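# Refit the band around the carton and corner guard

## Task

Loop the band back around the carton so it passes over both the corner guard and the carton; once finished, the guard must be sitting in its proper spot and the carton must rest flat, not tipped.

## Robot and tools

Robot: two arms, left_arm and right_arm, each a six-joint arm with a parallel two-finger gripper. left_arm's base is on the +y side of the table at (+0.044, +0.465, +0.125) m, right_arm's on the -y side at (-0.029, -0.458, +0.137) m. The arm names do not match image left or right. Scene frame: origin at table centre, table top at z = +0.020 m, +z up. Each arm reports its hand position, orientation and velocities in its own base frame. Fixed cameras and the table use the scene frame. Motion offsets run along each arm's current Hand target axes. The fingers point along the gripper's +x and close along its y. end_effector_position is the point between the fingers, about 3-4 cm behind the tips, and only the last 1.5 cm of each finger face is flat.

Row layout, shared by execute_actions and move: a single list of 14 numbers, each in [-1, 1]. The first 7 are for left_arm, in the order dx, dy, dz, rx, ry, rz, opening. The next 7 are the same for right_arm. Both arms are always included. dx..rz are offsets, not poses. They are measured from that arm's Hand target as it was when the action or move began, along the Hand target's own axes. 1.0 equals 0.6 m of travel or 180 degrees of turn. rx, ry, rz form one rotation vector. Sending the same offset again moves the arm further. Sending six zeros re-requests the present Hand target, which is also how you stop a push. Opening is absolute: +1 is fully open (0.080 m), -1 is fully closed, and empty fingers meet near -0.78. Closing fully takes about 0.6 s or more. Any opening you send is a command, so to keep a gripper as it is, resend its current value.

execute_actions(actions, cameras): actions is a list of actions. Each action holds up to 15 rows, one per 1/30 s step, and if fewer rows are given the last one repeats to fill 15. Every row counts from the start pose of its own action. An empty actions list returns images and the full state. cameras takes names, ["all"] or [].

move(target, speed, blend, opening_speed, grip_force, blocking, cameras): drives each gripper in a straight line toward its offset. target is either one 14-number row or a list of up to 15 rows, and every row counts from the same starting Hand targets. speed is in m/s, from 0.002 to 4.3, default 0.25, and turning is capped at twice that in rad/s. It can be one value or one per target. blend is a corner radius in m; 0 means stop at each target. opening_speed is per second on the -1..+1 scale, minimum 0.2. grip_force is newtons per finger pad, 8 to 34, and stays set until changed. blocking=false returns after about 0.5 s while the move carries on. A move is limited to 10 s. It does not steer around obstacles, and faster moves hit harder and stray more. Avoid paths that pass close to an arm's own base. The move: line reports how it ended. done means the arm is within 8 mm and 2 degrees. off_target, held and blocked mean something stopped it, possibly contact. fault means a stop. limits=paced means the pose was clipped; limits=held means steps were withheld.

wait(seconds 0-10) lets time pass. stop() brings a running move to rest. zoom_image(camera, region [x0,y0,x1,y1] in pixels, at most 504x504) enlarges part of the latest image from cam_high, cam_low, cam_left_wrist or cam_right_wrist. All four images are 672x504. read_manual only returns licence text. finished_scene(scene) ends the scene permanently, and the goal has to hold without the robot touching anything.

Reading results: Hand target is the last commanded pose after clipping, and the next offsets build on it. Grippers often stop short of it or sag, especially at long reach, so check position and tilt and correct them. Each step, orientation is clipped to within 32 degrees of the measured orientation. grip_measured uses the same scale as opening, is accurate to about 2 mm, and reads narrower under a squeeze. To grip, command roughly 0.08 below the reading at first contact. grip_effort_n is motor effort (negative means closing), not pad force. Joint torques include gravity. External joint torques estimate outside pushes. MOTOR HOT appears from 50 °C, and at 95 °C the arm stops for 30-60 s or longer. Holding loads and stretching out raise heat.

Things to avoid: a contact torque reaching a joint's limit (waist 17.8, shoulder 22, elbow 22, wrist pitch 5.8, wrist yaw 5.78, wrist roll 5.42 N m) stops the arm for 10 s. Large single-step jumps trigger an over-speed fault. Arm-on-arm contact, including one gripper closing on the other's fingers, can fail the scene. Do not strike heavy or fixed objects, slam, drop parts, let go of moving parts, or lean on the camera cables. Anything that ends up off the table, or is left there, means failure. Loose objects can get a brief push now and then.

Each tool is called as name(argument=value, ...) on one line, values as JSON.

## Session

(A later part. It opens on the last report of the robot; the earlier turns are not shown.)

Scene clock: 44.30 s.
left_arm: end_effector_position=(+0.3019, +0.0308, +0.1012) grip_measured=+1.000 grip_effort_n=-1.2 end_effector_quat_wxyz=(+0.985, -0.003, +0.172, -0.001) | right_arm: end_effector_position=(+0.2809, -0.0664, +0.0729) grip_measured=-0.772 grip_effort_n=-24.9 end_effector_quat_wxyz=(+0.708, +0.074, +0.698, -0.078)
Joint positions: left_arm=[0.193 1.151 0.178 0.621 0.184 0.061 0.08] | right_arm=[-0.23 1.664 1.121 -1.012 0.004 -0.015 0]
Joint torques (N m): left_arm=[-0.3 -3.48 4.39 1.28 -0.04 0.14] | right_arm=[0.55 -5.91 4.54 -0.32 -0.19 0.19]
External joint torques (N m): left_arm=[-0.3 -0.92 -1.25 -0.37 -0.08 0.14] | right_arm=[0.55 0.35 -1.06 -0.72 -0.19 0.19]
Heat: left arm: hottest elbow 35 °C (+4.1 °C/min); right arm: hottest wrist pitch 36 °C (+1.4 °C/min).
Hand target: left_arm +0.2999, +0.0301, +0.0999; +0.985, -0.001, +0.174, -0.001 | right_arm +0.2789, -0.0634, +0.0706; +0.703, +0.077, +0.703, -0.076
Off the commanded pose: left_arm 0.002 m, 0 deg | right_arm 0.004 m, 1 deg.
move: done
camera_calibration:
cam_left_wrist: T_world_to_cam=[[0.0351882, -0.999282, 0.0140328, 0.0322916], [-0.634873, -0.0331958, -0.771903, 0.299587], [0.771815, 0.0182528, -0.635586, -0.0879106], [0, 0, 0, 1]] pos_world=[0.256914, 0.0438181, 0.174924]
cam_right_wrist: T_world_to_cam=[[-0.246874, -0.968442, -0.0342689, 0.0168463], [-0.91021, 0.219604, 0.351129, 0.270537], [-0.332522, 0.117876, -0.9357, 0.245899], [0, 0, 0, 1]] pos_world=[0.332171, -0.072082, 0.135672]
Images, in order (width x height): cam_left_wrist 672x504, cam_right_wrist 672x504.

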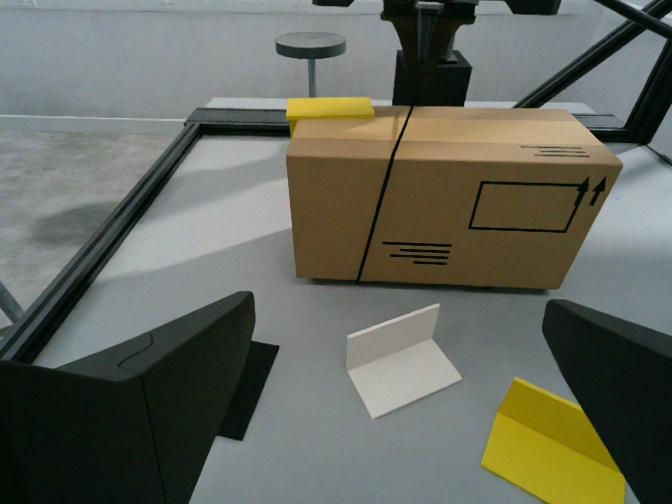

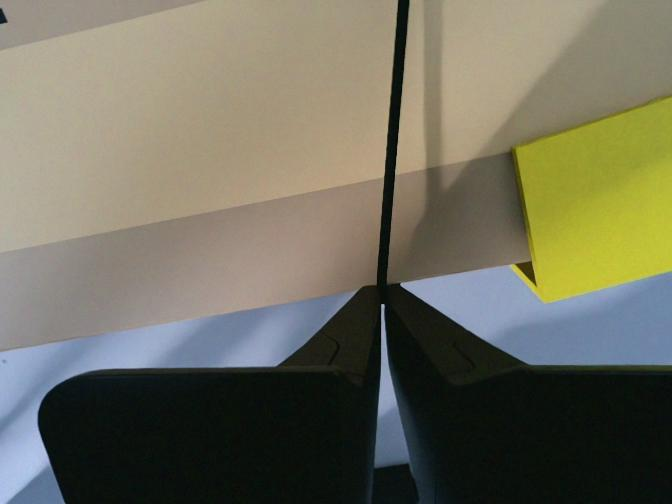

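move(target=[[0, 0, 0, 0, 0, 0, 1.0, 0.01, 0.0022, 0.0098, 0, 0, 0, -1.0], [0, 0, 0, 0, 0, 0, 1.0, 0.01, 0.0022, 0.0098, 0, 0, 0, -0.5]], speed=0.04, opening_speed=0.5, cameras=["cam_right_wrist", "cam_left_wrist"])

zoom_image(camera="cam_right_wrist", region=[300, 100, 640, 370])

Scene clock: 46.10 s.
left_arm: end_effector_position=(+0.3019, +0.0308, +0.1012) grip_measured=+1.000 grip_effort_n=-0.7 end_effector_quat_wxyz=(+0.985, -0.003, +0.172, -0.001) | right_arm: end_effector_position=(+0.2839, -0.0642, +0.0663) grip_measured=-0.505 grip_effort_n=19.8 end_effector_quat_wxyz=(+0.705, +0.074, +0.701, -0.076)
Joint positions: left_arm=[0.193 1.151 0.178 0.621 0.184 0.061 0.08] | right_arm=[-0.221 1.689 1.121 -0.998 0.002 -0.01 0.012]
Joint torques (N m): left_arm=[-0.16 -3.51 4.39 1.31 -0.05 0.1] | right_arm=[0.21 -5.56 5.2 0.15 -0.14 0.18]
External joint torques (N m): left_arm=[-0.15 -0.85 -1.41 -0.4 -0.1 0.09] | right_arm=[0.18 0.87 -0.32 -0.2 -0.13 0.18]
Heat: left arm: hottest elbow 35 °C (+3.9 °C/min); right arm: hottest wrist pitch 36 °C (+1.3 °C/min).
Hand target: left_arm +0.2999, +0.0301, +0.0999; +0.985, -0.001, +0.174, -0.001 | right_arm +0.2850, -0.0634, +0.0646; +0.703, +0.077, +0.703, -0.076
Off the commanded pose: left_arm 0.002 m, 0 deg | right_arm 0.002 m, 0 deg.
move: done
camera_calibration:
cam_left_wrist: T_world_to_cam=[[0.0351882, -0.999282, 0.0140328, 0.0322916], [-0.634873, -0.0331958, -0.771903, 0.299587], [0.771815, 0.0182528, -0.635586, -0.0879106], [0, 0, 0, 1]] pos_world=[0.256914, 0.0438181, 0.174924]
cam_right_wrist: T_world_to_cam=[[-0.24352, -0.969228, -0.0359974, 0.0186907], [-0.907756, 0.21469, 0.360399, 0.273535], [-0.341581, 0.120441, -0.932103, 0.24298], [0, 0, 0, 1]] pos_world=[0.335852, -0.0698744, 0.128573]
Images, in order (width x height): cam_left_wrist 672x504, cam_right_wrist 672x504.

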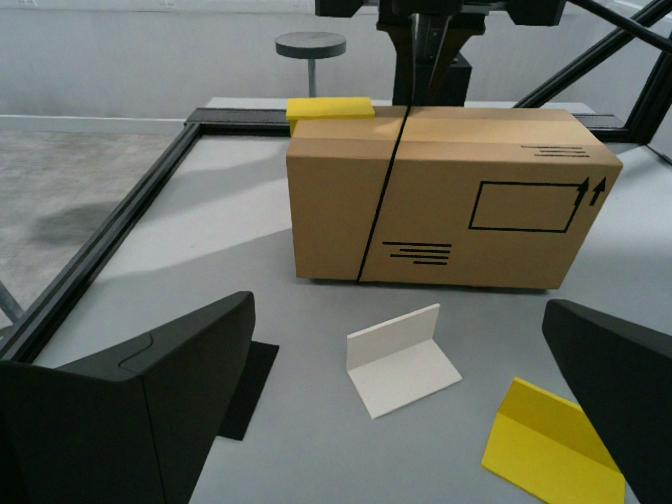

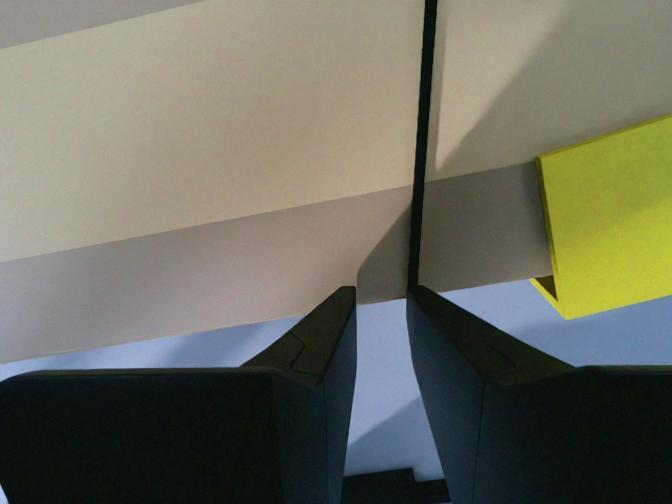

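Scaled by 1.482 from the camera's 672x504 image, which has a finer 960x720 frame.

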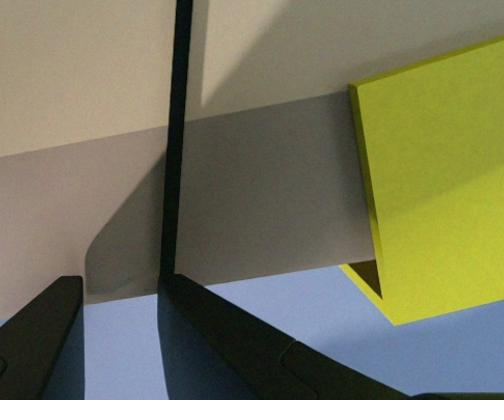

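move(target=[0, 0, 0, 0, 0, 0, 1.0, -0.13, 0, 0, 0, 0, 0, -0.5], speed=0.15, cameras=["cam_right_wrist", "cam_left_wrist"])

Scene clock: 47.30 s.
left_arm: end_effector_position=(+0.3019, +0.0308, +0.1012) grip_measured=+1.000 grip_effort_n=-0.7 end_effector_quat_wxyz=(+0.985, -0.003, +0.172, -0.001) | right_arm: end_effector_position=(+0.2833, -0.0641, +0.1390) grip_measured=-0.504 grip_effort_n=19.8 end_effector_quat_wxyz=(+0.699, +0.074, +0.708, -0.075)
Joint positions: left_arm=[0.193 1.151 0.178 0.621 0.184 0.061 0.08] | right_arm=[-0.221 1.651 1.373 -1.305 0.002 -0.01 0.012]
Joint torques (N m): left_arm=[-0.27 -3.37 4.41 1.29 -0.04 0.08] | right_arm=[0.18 -7.18 5.94 -0.02 -0.14 0.17]
External joint torques (N m): left_arm=[-0.27 -0.78 -1.28 -0.37 -0.08 0.08] | right_arm=[0.19 -0.8 0.17 -0.36 -0.14 0.17]
Heat: left arm: hottest elbow 35 °C (+3.8 °C/min); right arm: hottest wrist pitch 36 °C (+1.3 °C/min).
Hand target: left_arm +0.2999, +0.0301, +0.0999; +0.985, -0.001, +0.174, -0.001 | right_arm +0.2850, -0.0635, +0.1426; +0.703, +0.077, +0.703, -0.076
Off the commanded pose: left_arm 0.002 m, 0 deg | right_arm 0.004 m, 1 deg.
move: done
camera_calibration:
cam_left_wrist: T_world_to_cam=[[0.0351882, -0.999282, 0.0140328, 0.0322916], [-0.634873, -0.0331958, -0.771903, 0.299587], [0.771815, 0.0182528, -0.635586, -0.0879106], [0, 0, 0, 1]] pos_world=[0.256914, 0.0438181, 0.174924]
cam_right_wrist: T_world_to_cam=[[-0.244125, -0.969092, -0.0355586, 0.0214211], [-0.901421, 0.213253, 0.37678, 0.242616], [-0.357551, 0.124035, -0.92562, 0.314311], [0, 0, 0, 1]] pos_world=[0.336311, -0.0699651, 0.200281]
Images, in order (width x height): cam_left_wrist 672x504, cam_right_wrist 672x504.

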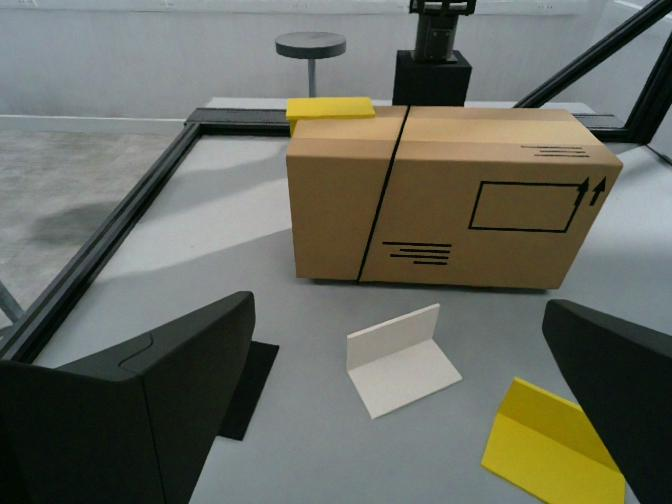

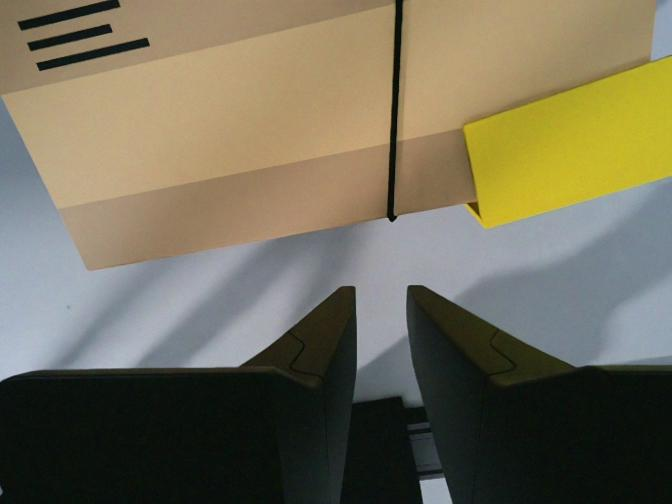

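move(target=[0, 0, 0, 0, 0, 0, 1.0, 0.021, -0.2627, 0.0355, -0.0689, 0, 0, -0.8], speed=0.2, cameras=["cam_right_wrist", "cam_high"])

zoom_image(camera="cam_high", region=[280, 190, 400, 335])

Scene clock: 49.63 s.
left_arm: end_effector_position=(+0.3019, +0.0308, +0.1012) grip_measured=+1.000 grip_effort_n=-1.2 end_effector_quat_wxyz=(+0.985, -0.003, +0.172, -0.001) | right_arm: end_effector_position=(+0.2702, -0.2211, +0.1316) grip_measured=-0.774 grip_effort_n=-16.0 end_effector_quat_wxyz=(+0.708, +0.001, +0.706, -0.004)
Joint positions: left_arm=[0.193 1.151 0.178 0.621 0.184 0.061 0.08] | right_arm=[-0.685 1.863 1.597 -1.3 0.001 -0.679 0]
Joint torques (N m): left_arm=[-0.27 -3.58 4.55 1.29 -0.05 0.12] | right_arm=[0.01 -7.11 6.01 -0.01 -0.12 -0.19]
External joint torques (N m): left_arm=[-0.27 -1 -1.1 -0.37 -0.1 0.11] | right_arm=[-0.01 0.88 0.27 -0.35 -0.08 -0.19]
Heat: left arm: hottest elbow 35 °C (+3.6 °C/min); right arm: hottest wrist pitch 36 °C (+1.2 °C/min).
Hand target: left_arm +0.2999, +0.0301, +0.0999; +0.985, -0.001, +0.174, -0.001 | right_arm +0.2719, -0.2220, +0.1299; +0.707, +0.000, +0.707, +0.000
Off the commanded pose: left_arm 0.002 m, 0 deg | right_arm 0.003 m, 0 deg.
move: done
camera_calibration:
cam_right_wrist: T_world_to_cam=[[-0.0410008, -0.998577, -0.0341155, -0.195855], [-0.931589, 0.0258626, 0.362593, 0.23563], [-0.361195, 0.0466482, -0.931323, 0.306978], [0, 0, 0, 1]] pos_world=[0.322359, -0.21599, 0.193776]
Images, in order (width x height): cam_high 672x504, cam_right_wrist 672x504.

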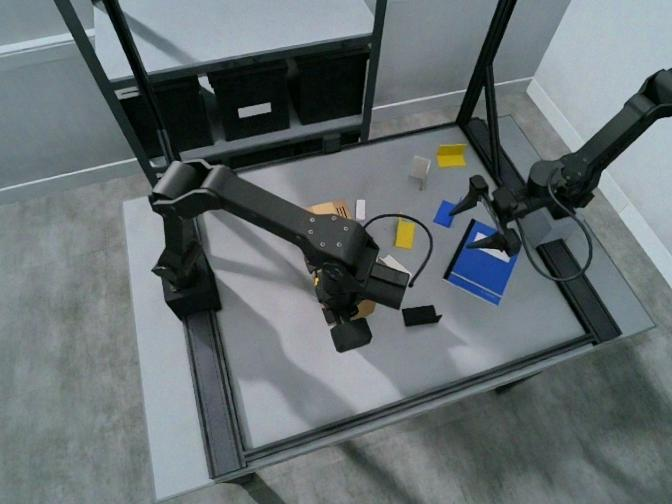

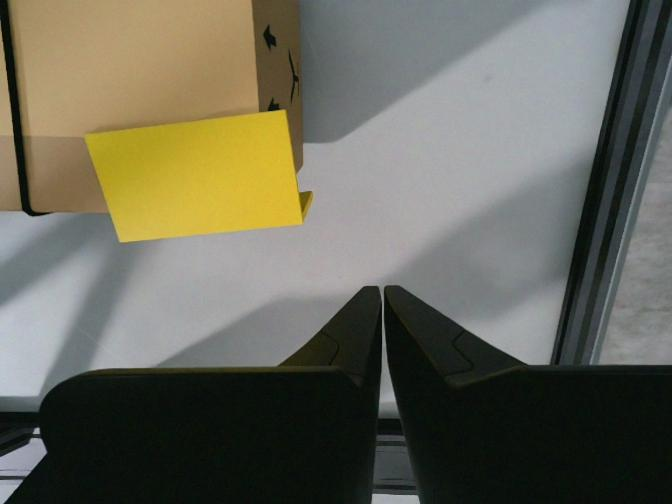

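Scaled by 3.476 from the camera's 672x504 image, which has a finer 960x720 frame.

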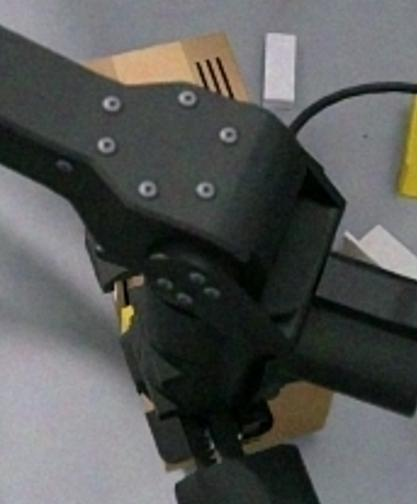

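move(target=[0, 0, 0, 0, 0, 0, 1.0, 0.1148, 0, 0, 0, 0, 0, -0.8], speed=0.12, cameras=["cam_right_wrist", "cam_left_wrist"])

zoom_image(camera="cam_left_wrist", region=[220, 20, 440, 170])

Scene clock: 51.37 s.
left_arm: end_effector_position=(+0.3019, +0.0308, +0.1012) grip_measured=+1.000 grip_effort_n=-1.2 end_effector_quat_wxyz=(+0.985, -0.003, +0.172, -0.001) | right_arm: end_effector_position=(+0.2729, -0.2233, +0.0656) grip_measured=-0.774 grip_effort_n=-16.0 end_effector_quat_wxyz=(+0.710, -0.001, +0.704, -0.005)
Joint positions: left_arm=[0.193 1.151 0.178 0.621 0.184 0.061 0.08] | right_arm=[-0.685 1.908 1.391 -1.042 0.001 -0.679 0]
Joint torques (N m): left_arm=[-0.26 -3.39 4.24 1.32 -0.09 0.11] | right_arm=[0.11 -7.4 4.25 0.26 -0.13 -0.19]
External joint torques (N m): left_arm=[-0.27 -0.8 -1.44 -0.34 -0.13 0.1] | right_arm=[0.15 0.71 -1.35 -0.1 -0.1 -0.2]
Heat: left arm: hottest elbow 35 °C (+3.5 °C/min); right arm: hottest wrist pitch 35 °C (+0.0 °C/min).
Hand target: left_arm +0.2999, +0.0301, +0.0999; +0.985, -0.001, +0.174, -0.001 | right_arm +0.2719, -0.2219, +0.0609; +0.707, +0.000, +0.707, +0.000
Off the commanded pose: left_arm 0.002 m, 0 deg | right_arm 0.005 m, 1 deg.
move: done
camera_calibration:
cam_left_wrist: T_world_to_cam=[[0.0351882, -0.999282, 0.0140328, 0.0322916], [-0.634873, -0.0331958, -0.771903, 0.299587], [0.771815, 0.0182528, -0.635586, -0.0879106], [0, 0, 0, 1]] pos_world=[0.256914, 0.0438181, 0.174924]
cam_right_wrist: T_world_to_cam=[[-0.0408035, -0.99873, -0.0295512, -0.200593], [-0.933752, 0.0275899, 0.356856, 0.26347], [-0.355587, 0.0421544, -0.933692, 0.244222], [0, 0, 0, 1]] pos_world=[0.324673, -0.217902, 0.128079]
Images, in order (width x height): cam_left_wrist 672x504, cam_right_wrist 672x504.

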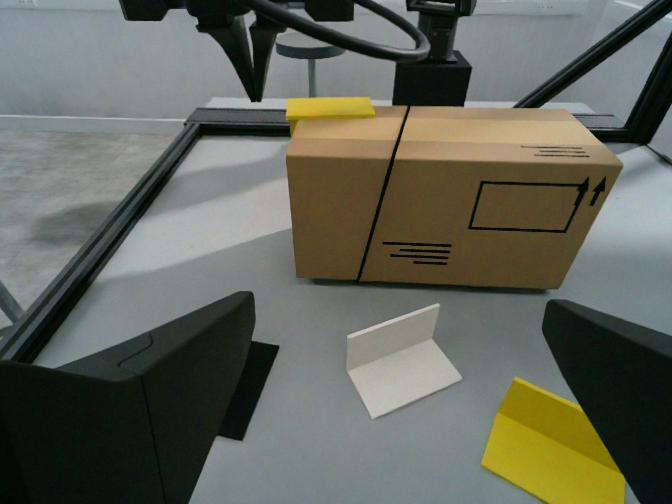

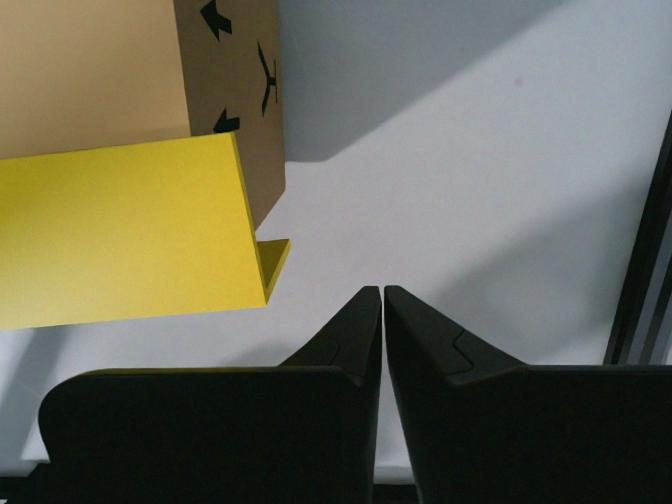

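Scaled by 2.291 from the camera's 672x504 image, which has a finer 960x720 frame.

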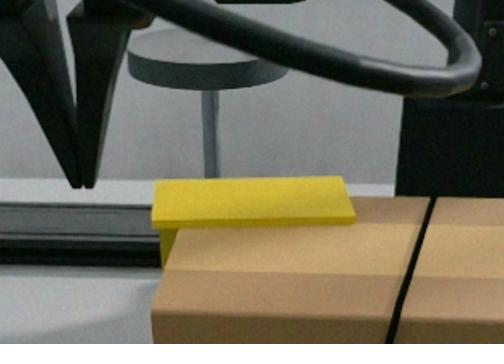

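move(target=[[0, 0, 0, 0, 0, 0, 1.0, 0.0065, 0.0, 0, 0, 0, 0, -0.8], [0, 0, 0, 0, 0, 0, 1.0, 0.0065, 0.045, 0, 0, 0, 0, -0.8]], speed=0.05, cameras=["cam_right_wrist", "cam_left_wrist"])

zoom_image(camera="cam_left_wrist", region=[220, 20, 440, 170])

Scene clock: 53.20 s.
left_arm: end_effector_position=(+0.3019, +0.0308, +0.1012) grip_measured=+1.000 grip_effort_n=-1.2 end_effector_quat_wxyz=(+0.985, -0.003, +0.172, -0.001) | right_arm: end_effector_position=(+0.2723, -0.1963, +0.0547) grip_measured=-0.774 grip_effort_n=-16.0 end_effector_quat_wxyz=(+0.704, +0.000, +0.710, +0.003)
Joint positions: left_arm=[0.193 1.151 0.178 0.621 0.184 0.061 0.08] | right_arm=[-0.624 1.876 1.302 -1.007 0.001 -0.629 0]
Joint torques (N m): left_arm=[-0.22 -3.48 4.29 1.3 -0.05 0.11] | right_arm=[0.07 -9.56 4.04 0.23 -0.13 0.14]
External joint torques (N m): left_arm=[-0.23 -0.85 -1.44 -0.38 -0.09 0.11] | right_arm=[0.05 -1.85 -1.37 -0.08 -0.09 0.14]
Heat: left arm: hottest elbow 35 °C (+3.4 °C/min); right arm: hottest wrist pitch 35 °C (+0.0 °C/min).
Hand target: left_arm +0.2999, +0.0301, +0.0999; +0.985, -0.001, +0.174, -0.001 | right_arm +0.2719, -0.1949, +0.0571; +0.707, +0.000, +0.707, +0.000
Off the commanded pose: left_arm 0.002 m, 0 deg | right_arm 0.003 m, 1 deg.
move: done
camera_calibration:
cam_left_wrist: T_world_to_cam=[[0.0351882, -0.999282, 0.0140328, 0.0322916], [-0.634873, -0.0331958, -0.771903, 0.299587], [0.771815, 0.0182528, -0.635586, -0.0879106], [0, 0, 0, 1]] pos_world=[0.256914, 0.0438181, 0.174924]
cam_right_wrist: T_world_to_cam=[[-0.0303349, -0.998662, -0.0418885, -0.176192], [-0.927808, 0.0125437, 0.372848, 0.260532], [-0.371824, 0.0501747, -0.926946, 0.238193], [0, 0, 0, 1]] pos_world=[0.324944, -0.191175, 0.116272]
Images, in order (width x height): cam_left_wrist 672x504, cam_right_wrist 672x504.

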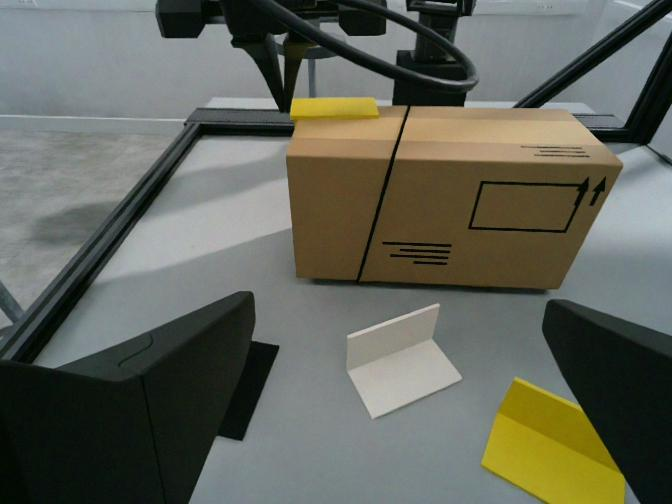

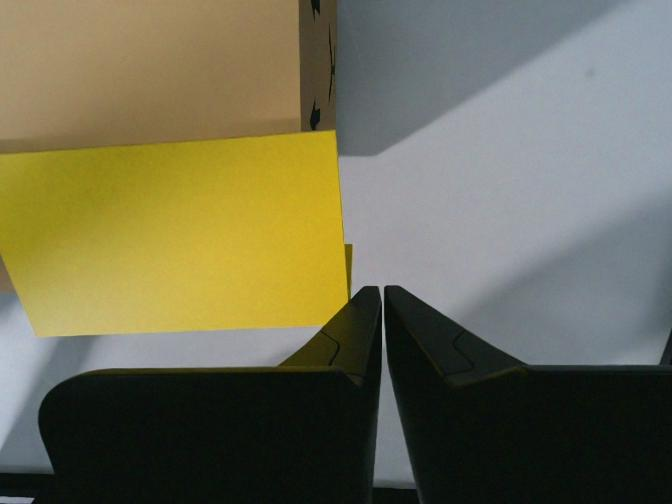

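Scaled by 2.291 from the camera's 672x504 image, which has a finer 960x720 frame.

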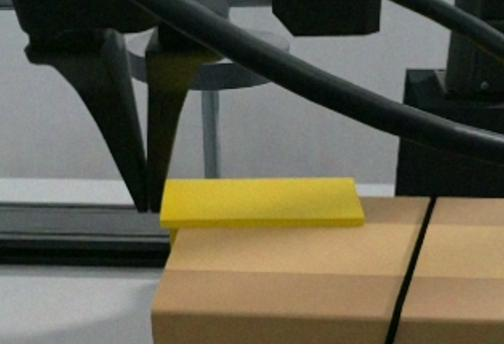

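move(target=[[0, 0, 0, 0, 0, 0, 1.0, -0.006, 0.0, -0.0033, 0, 0, 0, -0.8], [0, 0, 0, 0, 0, 0, 1.0, -0.006, 0.0183, -0.0033, 0, 0, 0, -0.8]], speed=0.04, cameras=["cam_right_wrist", "cam_left_wrist"])

zoom_image(camera="cam_left_wrist", region=[220, 20, 440, 170])

Scene clock: 55.10 s.
left_arm: end_effector_position=(+0.3019, +0.0308, +0.1012) grip_measured=+1.000 grip_effort_n=-1.2 end_effector_quat_wxyz=(+0.985, -0.003, +0.172, -0.001) | right_arm: end_effector_position=(+0.2702, -0.1855, +0.0585) grip_measured=-0.774 grip_effort_n=-16.0 end_effector_quat_wxyz=(+0.704, +0.000, +0.710, +0.003)
Joint positions: left_arm=[0.193 1.151 0.178 0.621 0.184 0.061 0.08] | right_arm=[-0.601 1.842 1.275 -1.012 0.001 -0.605 0]
Joint torques (N m): left_arm=[-0.34 -3.31 4.35 1.28 -0.06 0.12] | right_arm=[0.19 -9.32 3.96 0.23 -0.13 0.14]
External joint torques (N m): left_arm=[-0.32 -0.66 -1.42 -0.42 -0.1 0.12] | right_arm=[0.14 -1.85 -1.48 -0.09 -0.08 0.14]
Heat: left arm: hottest elbow 35 °C (+3.3 °C/min); right arm: hottest wrist pitch 35 °C (+0.0 °C/min).
Hand target: left_arm +0.2999, +0.0301, +0.0999; +0.985, -0.001, +0.174, -0.001 | right_arm +0.2699, -0.1840, +0.0607; +0.707, +0.000, +0.707, +0.000
Off the commanded pose: left_arm 0.002 m, 0 deg | right_arm 0.003 m, 1 deg.
move: done
camera_calibration:
cam_left_wrist: T_world_to_cam=[[0.0351882, -0.999282, 0.0140328, 0.0322916], [-0.634873, -0.0331958, -0.771903, 0.299587], [0.771815, 0.0182528, -0.635586, -0.0879106], [0, 0, 0, 1]] pos_world=[0.256914, 0.0438181, 0.174924]
cam_right_wrist: T_world_to_cam=[[-0.0307205, -0.998665, -0.0415269, -0.165128], [-0.92791, 0.0130514, 0.372575, 0.25728], [-0.371536, 0.0499789, -0.927072, 0.240312], [0, 0, 0, 1]] pos_world=[0.322944, -0.180276, 0.120073]
Images, in order (width x height): cam_left_wrist 672x504, cam_right_wrist 672x504.

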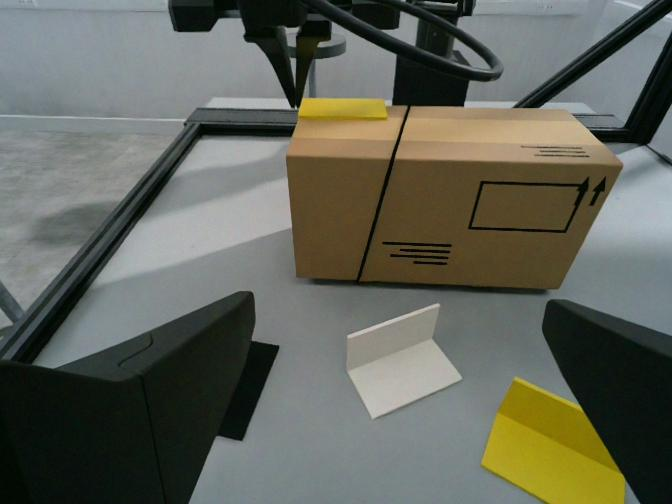

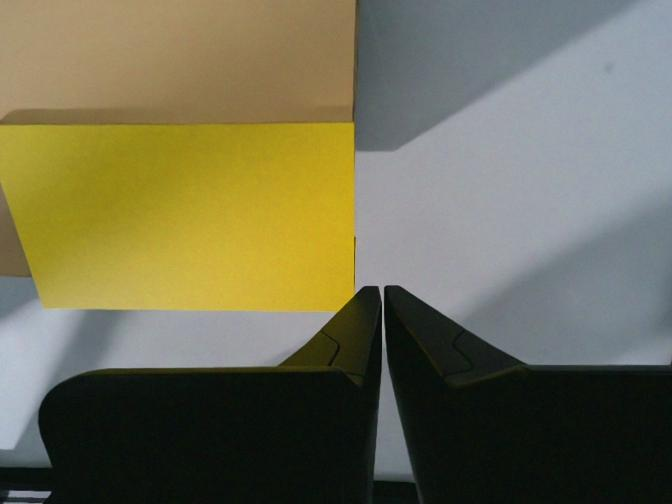

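Scaled by 2.291 from the camera's 672x504 image, which has a finer 960x720 frame.

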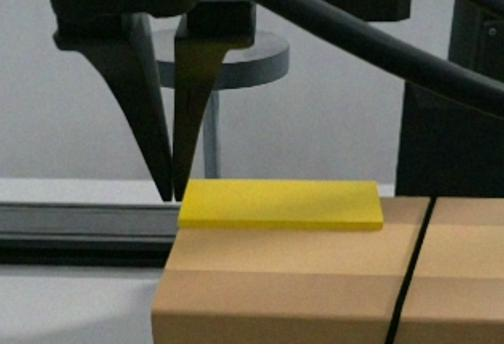

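move(target=[[0, 0, 0, 0, 0, 0, 1.0, -0.002, 0.0, -0.003, 0, 0, 0, -0.8], [0, 0, 0, 0, 0, 0, 1.0, -0.002, 0.0105, -0.003, 0, 0, 0, -0.8]], speed=0.03, cameras=["cam_right_wrist", "cam_left_wrist"])

zoom_image(camera="cam_left_wrist", region=[220, 20, 440, 170])

Scene clock: 56.77 s.
left_arm: end_effector_position=(+0.3019, +0.0308, +0.1012) grip_measured=+1.000 grip_effort_n=-1.6 end_effector_quat_wxyz=(+0.985, -0.003, +0.172, -0.001) | right_arm: end_effector_position=(+0.2685, -0.1792, +0.0598) grip_measured=-0.774 grip_effort_n=-16.0 end_effector_quat_wxyz=(+0.704, +0.000, +0.710, +0.003)
Joint positions: left_arm=[0.193 1.151 0.178 0.621 0.184 0.061 0.08] | right_arm=[-0.588 1.823 1.255 -1.012 0.001 -0.592 0]
Joint torques (N m): left_arm=[-0.28 -3.38 4.34 1.28 -0.06 0.11] | right_arm=[0.24 -9.03 4.11 0.23 -0.12 0.15]
External joint torques (N m): left_arm=[-0.28 -0.77 -1.36 -0.39 -0.1 0.11] | right_arm=[0.21 -1.63 -1.37 -0.1 -0.09 0.15]
Heat: left arm: hottest elbow 35 °C (+3.2 °C/min); right arm: hottest wrist pitch 35 °C (+0.0 °C/min).
Hand target: left_arm +0.2999, +0.0301, +0.0999; +0.985, -0.001, +0.174, -0.001 | right_arm +0.2681, -0.1777, +0.0619; +0.707, +0.000, +0.707, +0.000
Off the commanded pose: left_arm 0.002 m, 0 deg | right_arm 0.003 m, 1 deg.
move: done
camera_calibration:
cam_left_wrist: T_world_to_cam=[[0.0351882, -0.999282, 0.0140328, 0.0322916], [-0.634873, -0.0331958, -0.771903, 0.299587], [0.771815, 0.0182528, -0.635586, -0.0879106], [0, 0, 0, 1]] pos_world=[0.256914, 0.0438181, 0.174924]
cam_right_wrist: T_world_to_cam=[[-0.0306865, -0.99867, -0.0414297, -0.158859], [-0.927876, 0.0130514, 0.37266, 0.255115], [-0.371624, 0.0498772, -0.927043, 0.240577], [0, 0, 0, 1]] pos_world=[0.321244, -0.173976, 0.121373]
Images, in order (width x height): cam_left_wrist 672x504, cam_right_wrist 672x504.

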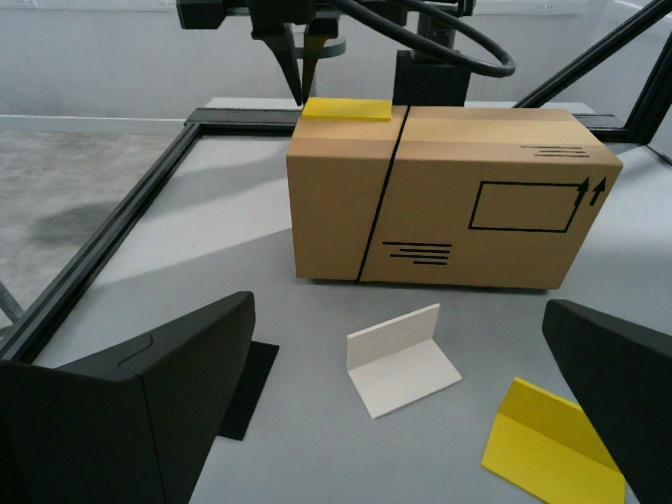

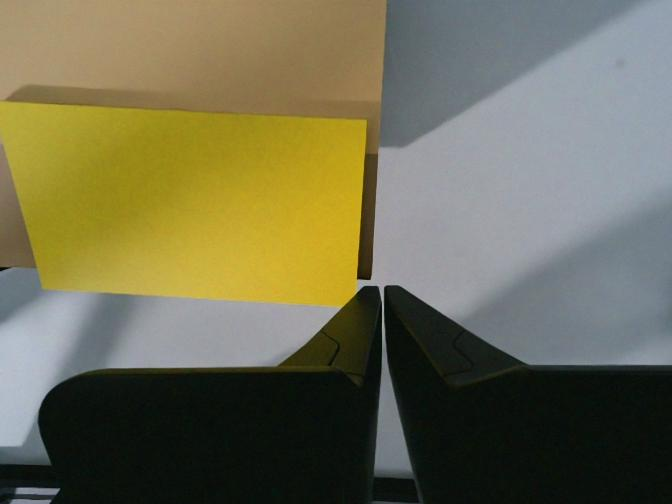

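Scaled by 2.291 from the camera's 672x504 image, which has a finer 960x720 frame.

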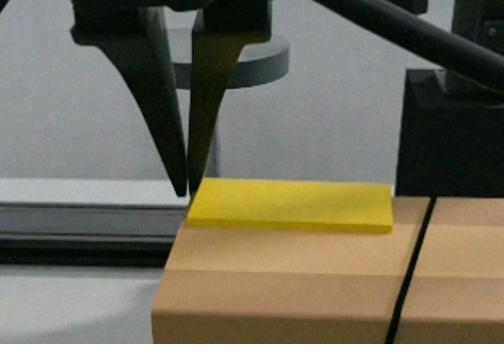

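move(target=[0, 0, 0, 0, 0, 0, 1.0, 0.0, 0.0042, 0.0, 0, 0, 0, -0.8], speed=0.03, cameras=["cam_right_wrist", "cam_left_wrist"])

zoom_image(camera="cam_left_wrist", region=[270, 80, 480, 300])

Scene clock: 57.70 s.
left_arm: end_effector_position=(+0.3019, +0.0308, +0.1012) grip_measured=+1.000 grip_effort_n=-1.2 end_effector_quat_wxyz=(+0.985, -0.003, +0.172, -0.001) | right_arm: end_effector_position=(+0.2685, -0.1767, +0.0598) grip_measured=-0.774 grip_effort_n=-16.0 end_effector_quat_wxyz=(+0.704, +0.000, +0.710, +0.003)
Joint positions: left_arm=[0.193 1.151 0.178 0.621 0.184 0.061 0.08] | right_arm=[-0.581 1.818 1.249 -1.01 0.001 -0.585 0]
Joint torques (N m): left_arm=[-0.3 -3.43 4.35 1.31 -0.04 0.12] | right_arm=[0.26 -9.05 4.04 0.24 -0.13 0.17]
External joint torques (N m): left_arm=[-0.28 -0.83 -1.36 -0.36 -0.09 0.12] | right_arm=[0.26 -1.7 -1.41 -0.08 -0.1 0.17]
Heat: left arm: hottest elbow 35 °C (+3.1 °C/min); right arm: hottest wrist pitch 35 °C (+0.0 °C/min).
Hand target: left_arm +0.2999, +0.0301, +0.0999; +0.985, -0.001, +0.174, -0.001 | right_arm +0.2681, -0.1751, +0.0618; +0.707, +0.000, +0.707, +0.000
Off the commanded pose: left_arm 0.002 m, 0 deg | right_arm 0.003 m, 1 deg.
move: done
camera_calibration:
cam_left_wrist: T_world_to_cam=[[0.0351882, -0.999282, 0.0140328, 0.0322916], [-0.634873, -0.0331958, -0.771903, 0.299587], [0.771815, 0.0182528, -0.635586, -0.0879106], [0, 0, 0, 1]] pos_world=[0.256914, 0.0438181, 0.174924]
cam_right_wrist: T_world_to_cam=[[-0.0310945, -0.99866, -0.0413755, -0.156236], [-0.927863, 0.0134496, 0.372679, 0.255143], [-0.371623, 0.0499791, -0.927037, 0.240469], [0, 0, 0, 1]] pos_world=[0.321244, -0.171476, 0.121373]
Images, in order (width x height): cam_left_wrist 672x504, cam_right_wrist 672x504.

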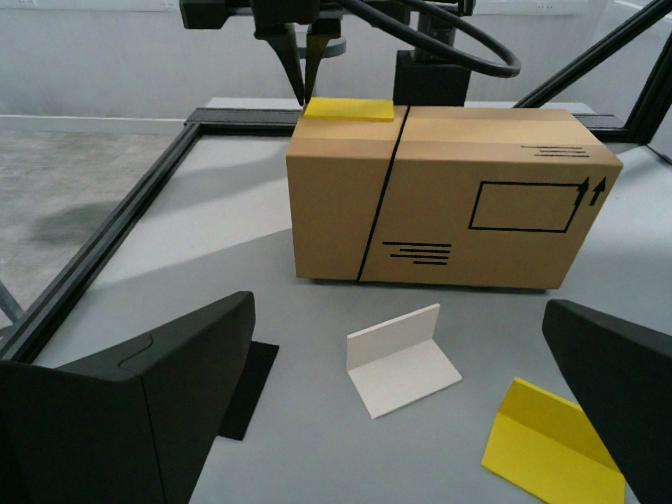

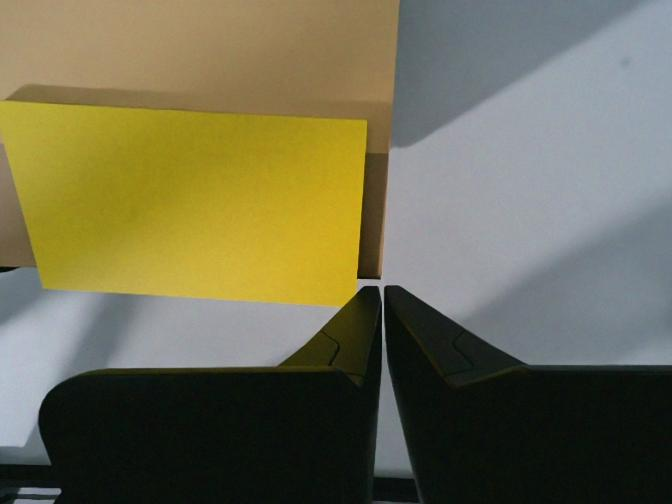

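Scaled by 2.291 from the camera's 672x504 image, which has a finer 960x720 frame.

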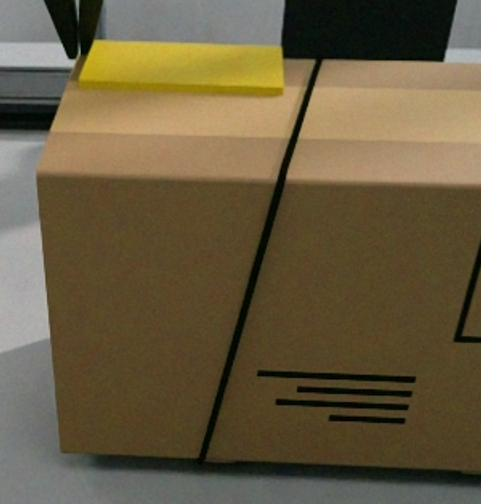

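move(target=[[0, 0, 0, 0, 0, 0, 1.0, 0.0, -0.025, 0.0, 0, 0, 0, -0.8], [0, 0, 0, 0, 0, 0, 1.0, -0.1, -0.025, 0.0, 0, 0, 0, -0.8], [0, 0, 0, 0, 0, 0, 1.0, -0.0803, 0.1735, 0.0332, 0.0722, 0, 0, -0.5]], speed=[0.06, 0.12, 0.15], blend=[0.005, 0.01, 0], cameras=["cam_right_wrist"])

Scene clock: 60.63 s.
left_arm: end_effector_position=(+0.3019, +0.0308, +0.1012) grip_measured=+1.000 grip_effort_n=-1.2 end_effector_quat_wxyz=(+0.985, -0.003, +0.172, -0.001) | right_arm: end_effector_position=(+0.2893, -0.0719, +0.1086) grip_measured=-0.505 grip_effort_n=19.8 end_effector_quat_wxyz=(+0.700, +0.079, +0.705, -0.077)
Joint positions: left_arm=[0.193 1.151 0.178 0.621 0.184 0.061 0.08] | right_arm=[-0.244 1.687 1.292 -1.184 -0.001 -0.023 0.012]
Joint torques (N m): left_arm=[-0.33 -3.38 4.38 1.29 -0.05 0.11] | right_arm=[0.24 -8.2 4.25 0.26 -0.02 0.18]
External joint torques (N m): left_arm=[-0.33 -0.75 -1.37 -0.4 -0.1 0.1] | right_arm=[0.2 -1.63 -1.42 -0.07 -0.01 0.18]
Heat: left arm: hottest elbow 35 °C (+3.0 °C/min); right arm: hottest wrist pitch 35 °C (+0.0 °C/min).
Hand target: left_arm +0.2999, +0.0301, +0.0999; +0.985, -0.001, +0.174, -0.001 | right_arm +0.2880, -0.0710, +0.1102; +0.702, +0.080, +0.703, -0.080
Off the commanded pose: left_arm 0.002 m, 0 deg | right_arm 0.002 m, 1 deg.
move: done
camera_calibration:
cam_right_wrist: T_world_to_cam=[[-0.253558, -0.966526, -0.0392021, 0.0175184], [-0.901239, 0.22132, 0.372539, 0.261985], [-0.351392, 0.12979, -0.927188, 0.28817], [0, 0, 0, 1]] pos_world=[0.341814, -0.0784524, 0.170275]
Images, in order (width x height): cam_right_wrist 672x504.

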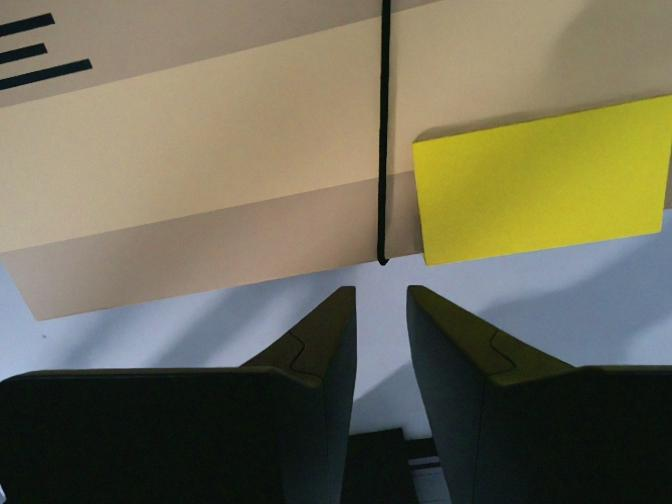

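move(target=[0, 0, 0, 0, 0, 0, 1.0, 0.062, -0.0043, 0.0, 0, 0, 0, -0.58], speed=0.1, cameras=["cam_right_wrist"])

zoom_image(camera="cam_right_wrist", region=[300, 150, 540, 370])

Scene clock: 61.87 s.
left_arm: end_effector_position=(+0.3019, +0.0308, +0.1012) grip_measured=+1.000 grip_effort_n=-1.2 end_effector_quat_wxyz=(+0.985, -0.003, +0.172, -0.001) | right_arm: end_effector_position=(+0.2892, -0.0733, +0.0772) grip_measured=-0.576 grip_effort_n=-16.0 end_effector_quat_wxyz=(+0.707, +0.080, +0.698, -0.080)
Joint positions: left_arm=[0.193 1.151 0.178 0.621 0.184 0.061 0.08] | right_arm=[-0.249 1.697 1.175 -1.036 -0.001 -0.023 0.009]
Joint torques (N m): left_arm=[-0.27 -3.45 4.49 1.26 -0.1 0.07] | right_arm=[-0.12 -5.79 4.21 0.34 -0.01 -0.06]
External joint torques (N m): left_arm=[-0.27 -0.86 -1.21 -0.41 -0.15 0.07] | right_arm=[-0.12 0.73 -1.32 -0.01 0 -0.06]
Heat: left arm: hottest elbow 35 °C (+3.0 °C/min); right arm: hottest wrist pitch 35 °C (+0.0 °C/min).
Hand target: left_arm +0.2999, +0.0301, +0.0999; +0.985, -0.001, +0.174, -0.001 | right_arm +0.2874, -0.0736, +0.0730; +0.702, +0.080, +0.703, -0.080
Off the commanded pose: left_arm 0.002 m, 0 deg | right_arm 0.005 m, 1 deg.
move: done
camera_calibration:
cam_right_wrist: T_world_to_cam=[[-0.257171, -0.965558, -0.0394982, 0.0160662], [-0.907465, 0.227243, 0.353367, 0.277655], [-0.332221, 0.126719, -0.934651, 0.253941], [0, 0, 0, 1]] pos_world=[0.340458, -0.0797615, 0.139867]
Images, in order (width x height): cam_right_wrist 672x504.

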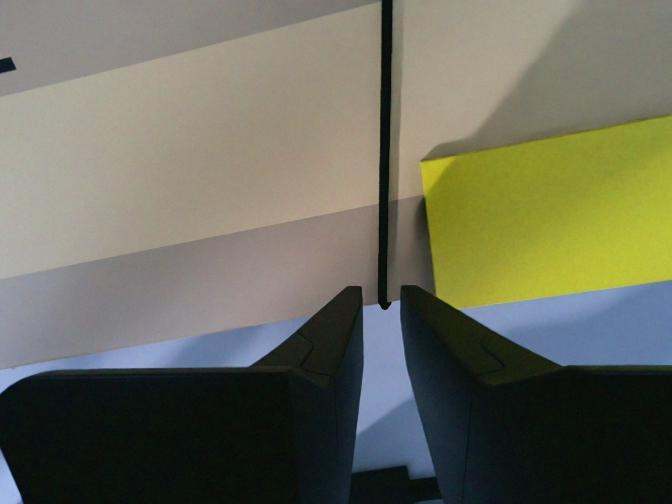

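Scaled by 2.100 from the camera's 672x504 image, which has a finer 960x720 frame.

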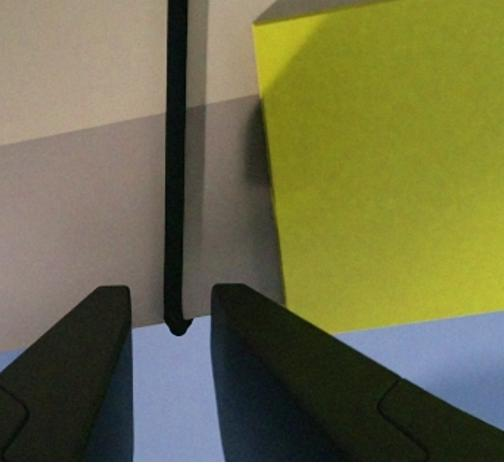

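move(target=[0, 0, 0, 0, 0, 0, 1.0, 0.0283, -0.0022, 0.0, 0, 0, 0, -0.58], speed=0.05, cameras=["cam_right_wrist"])

zoom_image(camera="cam_right_wrist", region=[300, 150, 540, 370])

Scene clock: 62.80 s.
left_arm: end_effector_position=(+0.3019, +0.0308, +0.1012) grip_measured=+1.000 grip_effort_n=-1.2 end_effector_quat_wxyz=(+0.985, -0.003, +0.172, -0.001) | right_arm: end_effector_position=(+0.2893, -0.0745, +0.0628) grip_measured=-0.576 grip_effort_n=-16.0 end_effector_quat_wxyz=(+0.708, +0.081, +0.697, -0.081)
Joint positions: left_arm=[0.193 1.151 0.178 0.621 0.184 0.061 0.08] | right_arm=[-0.253 1.713 1.134 -0.976 -0.001 -0.023 0.009]
Joint torques (N m): left_arm=[-0.31 -3.45 4.15 1.31 -0.05 0.11] | right_arm=[-0.18 -5.1 3.65 0.72 -0.02 -0.18]
External joint torques (N m): left_arm=[-0.28 -0.82 -1.58 -0.37 -0.11 0.11] | right_arm=[-0.13 1.46 -1.81 0.34 -0.02 -0.18]
Heat: left arm: hottest elbow 35 °C (+3.0 °C/min); right arm: hottest wrist pitch 35 °C (+0.0 °C/min).
Hand target: left_arm +0.2999, +0.0301, +0.0999; +0.985, -0.001, +0.174, -0.001 | right_arm +0.2871, -0.0748, +0.0560; +0.702, +0.080, +0.703, -0.080
Off the commanded pose: left_arm 0.002 m, 0 deg | right_arm 0.007 m, 1 deg.
move: done
camera_calibration:
cam_right_wrist: T_world_to_cam=[[-0.260394, -0.964692, -0.0395386, 0.0152975], [-0.907745, 0.23066, 0.350422, 0.283682], [-0.328929, 0.127139, -0.935757, 0.239773], [0, 0, 0, 1]] pos_world=[0.340362, -0.0811611, 0.125566]
Images, in order (width x height): cam_right_wrist 672x504.

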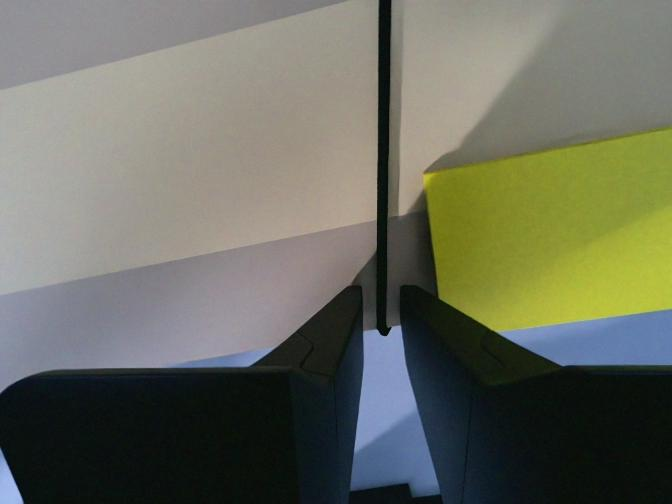

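Scaled by 2.100 from the camera's 672x504 image, which has a finer 960x720 frame.

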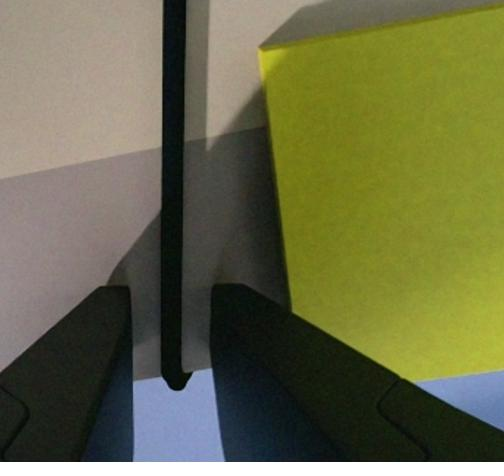

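move(target=[[0, 0, 0, 0, 0, 0, 1.0, 0, 0, 0, 0, 0, 0, -1.0], [0, 0, 0, 0, 0, 0, 1.0, -0.0267, 0, 0, 0, 0, 0, -1.0], [0, 0, 0, 0, 0, 0, 1.0, -0.04, -0.003, -0.0132, 0, 0, 0, -1.0], [0, 0, 0, 0, 0, 0, 1.0, -0.0475, -0.0064, -0.0278, 0, 0, 0, -1.0]], speed=0.03, blend=[0, 0.003, 0.003, 0], opening_speed=0.5, cameras=["cam_right_wrist", "cam_left_wrist"])

zoom_image(camera="cam_right_wrist", region=[300, 150, 540, 370])

Scene clock: 65.77 s.
left_arm: end_effector_position=(+0.3019, +0.0308, +0.1012) grip_measured=+1.000 grip_effort_n=-1.2 end_effector_quat_wxyz=(+0.985, -0.003, +0.172, -0.001) | right_arm: end_effector_position=(+0.2760, -0.0764, +0.0817) grip_measured=-0.772 grip_effort_n=-27.7 end_effector_quat_wxyz=(+0.704, +0.081, +0.700, -0.082)
Joint positions: left_arm=[0.193 1.151 0.178 0.621 0.184 0.061 0.08] | right_arm=[-0.27 1.654 1.146 -1.057 0.001 -0.039 0]
Joint torques (N m): left_arm=[-0.19 -3.39 4.41 1.32 -0.03 0.08] | right_arm=[0 -8.74 3.86 -0.87 -0.08 -0.15]
External joint torques (N m): left_arm=[-0.18 -0.83 -1.23 -0.33 -0.07 0.07] | right_arm=[0 -2.5 -1.72 -1.22 -0.07 -0.15]
Heat: left arm: hottest elbow 35 °C (+3.0 °C/min); right arm: hottest wrist pitch 35 °C (+0.0 °C/min).
Hand target: left_arm +0.2999, +0.0301, +0.0999; +0.985, -0.001, +0.174, -0.001 | right_arm +0.2700, -0.0748, +0.0845; +0.702, +0.080, +0.703, -0.080
Off the commanded pose: left_arm 0.002 m, 0 deg | right_arm 0.007 m, 0 deg.
move: done
camera_calibration:
cam_left_wrist: T_world_to_cam=[[0.0351882, -0.999282, 0.0140328, 0.0322916], [-0.634873, -0.0331958, -0.771903, 0.299587], [0.771815, 0.0182528, -0.635586, -0.0879106], [0, 0, 0, 1]] pos_world=[0.256914, 0.0438181, 0.174924]
cam_right_wrist: T_world_to_cam=[[-0.262255, -0.964273, -0.0374018, 0.0111474], [-0.903788, 0.231852, 0.359738, 0.263692], [-0.338215, 0.128147, -0.932303, 0.255727], [0, 0, 0, 1]] pos_world=[0.327736, -0.0831588, 0.143972]
Images, in order (width x height): cam_left_wrist 672x504, cam_right_wrist 672x504.

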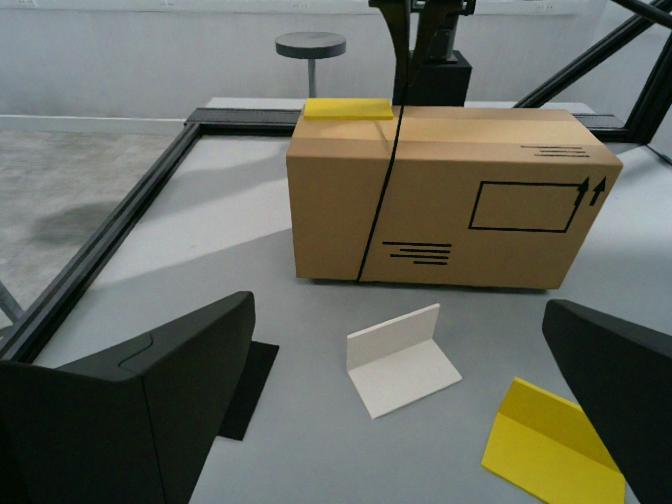

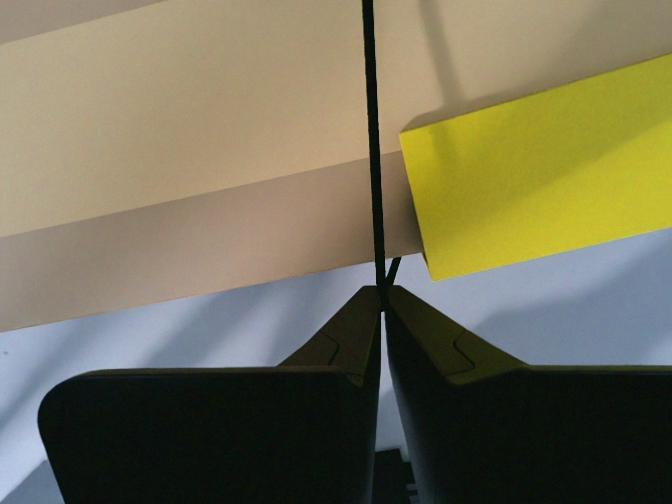

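Scaled by 2.100 from the camera's 672x504 image, which has a finer 960x720 frame.

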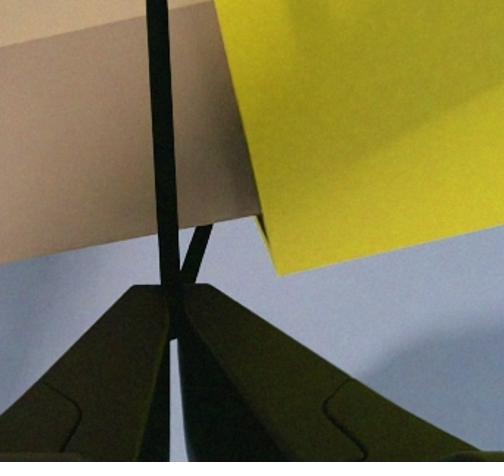

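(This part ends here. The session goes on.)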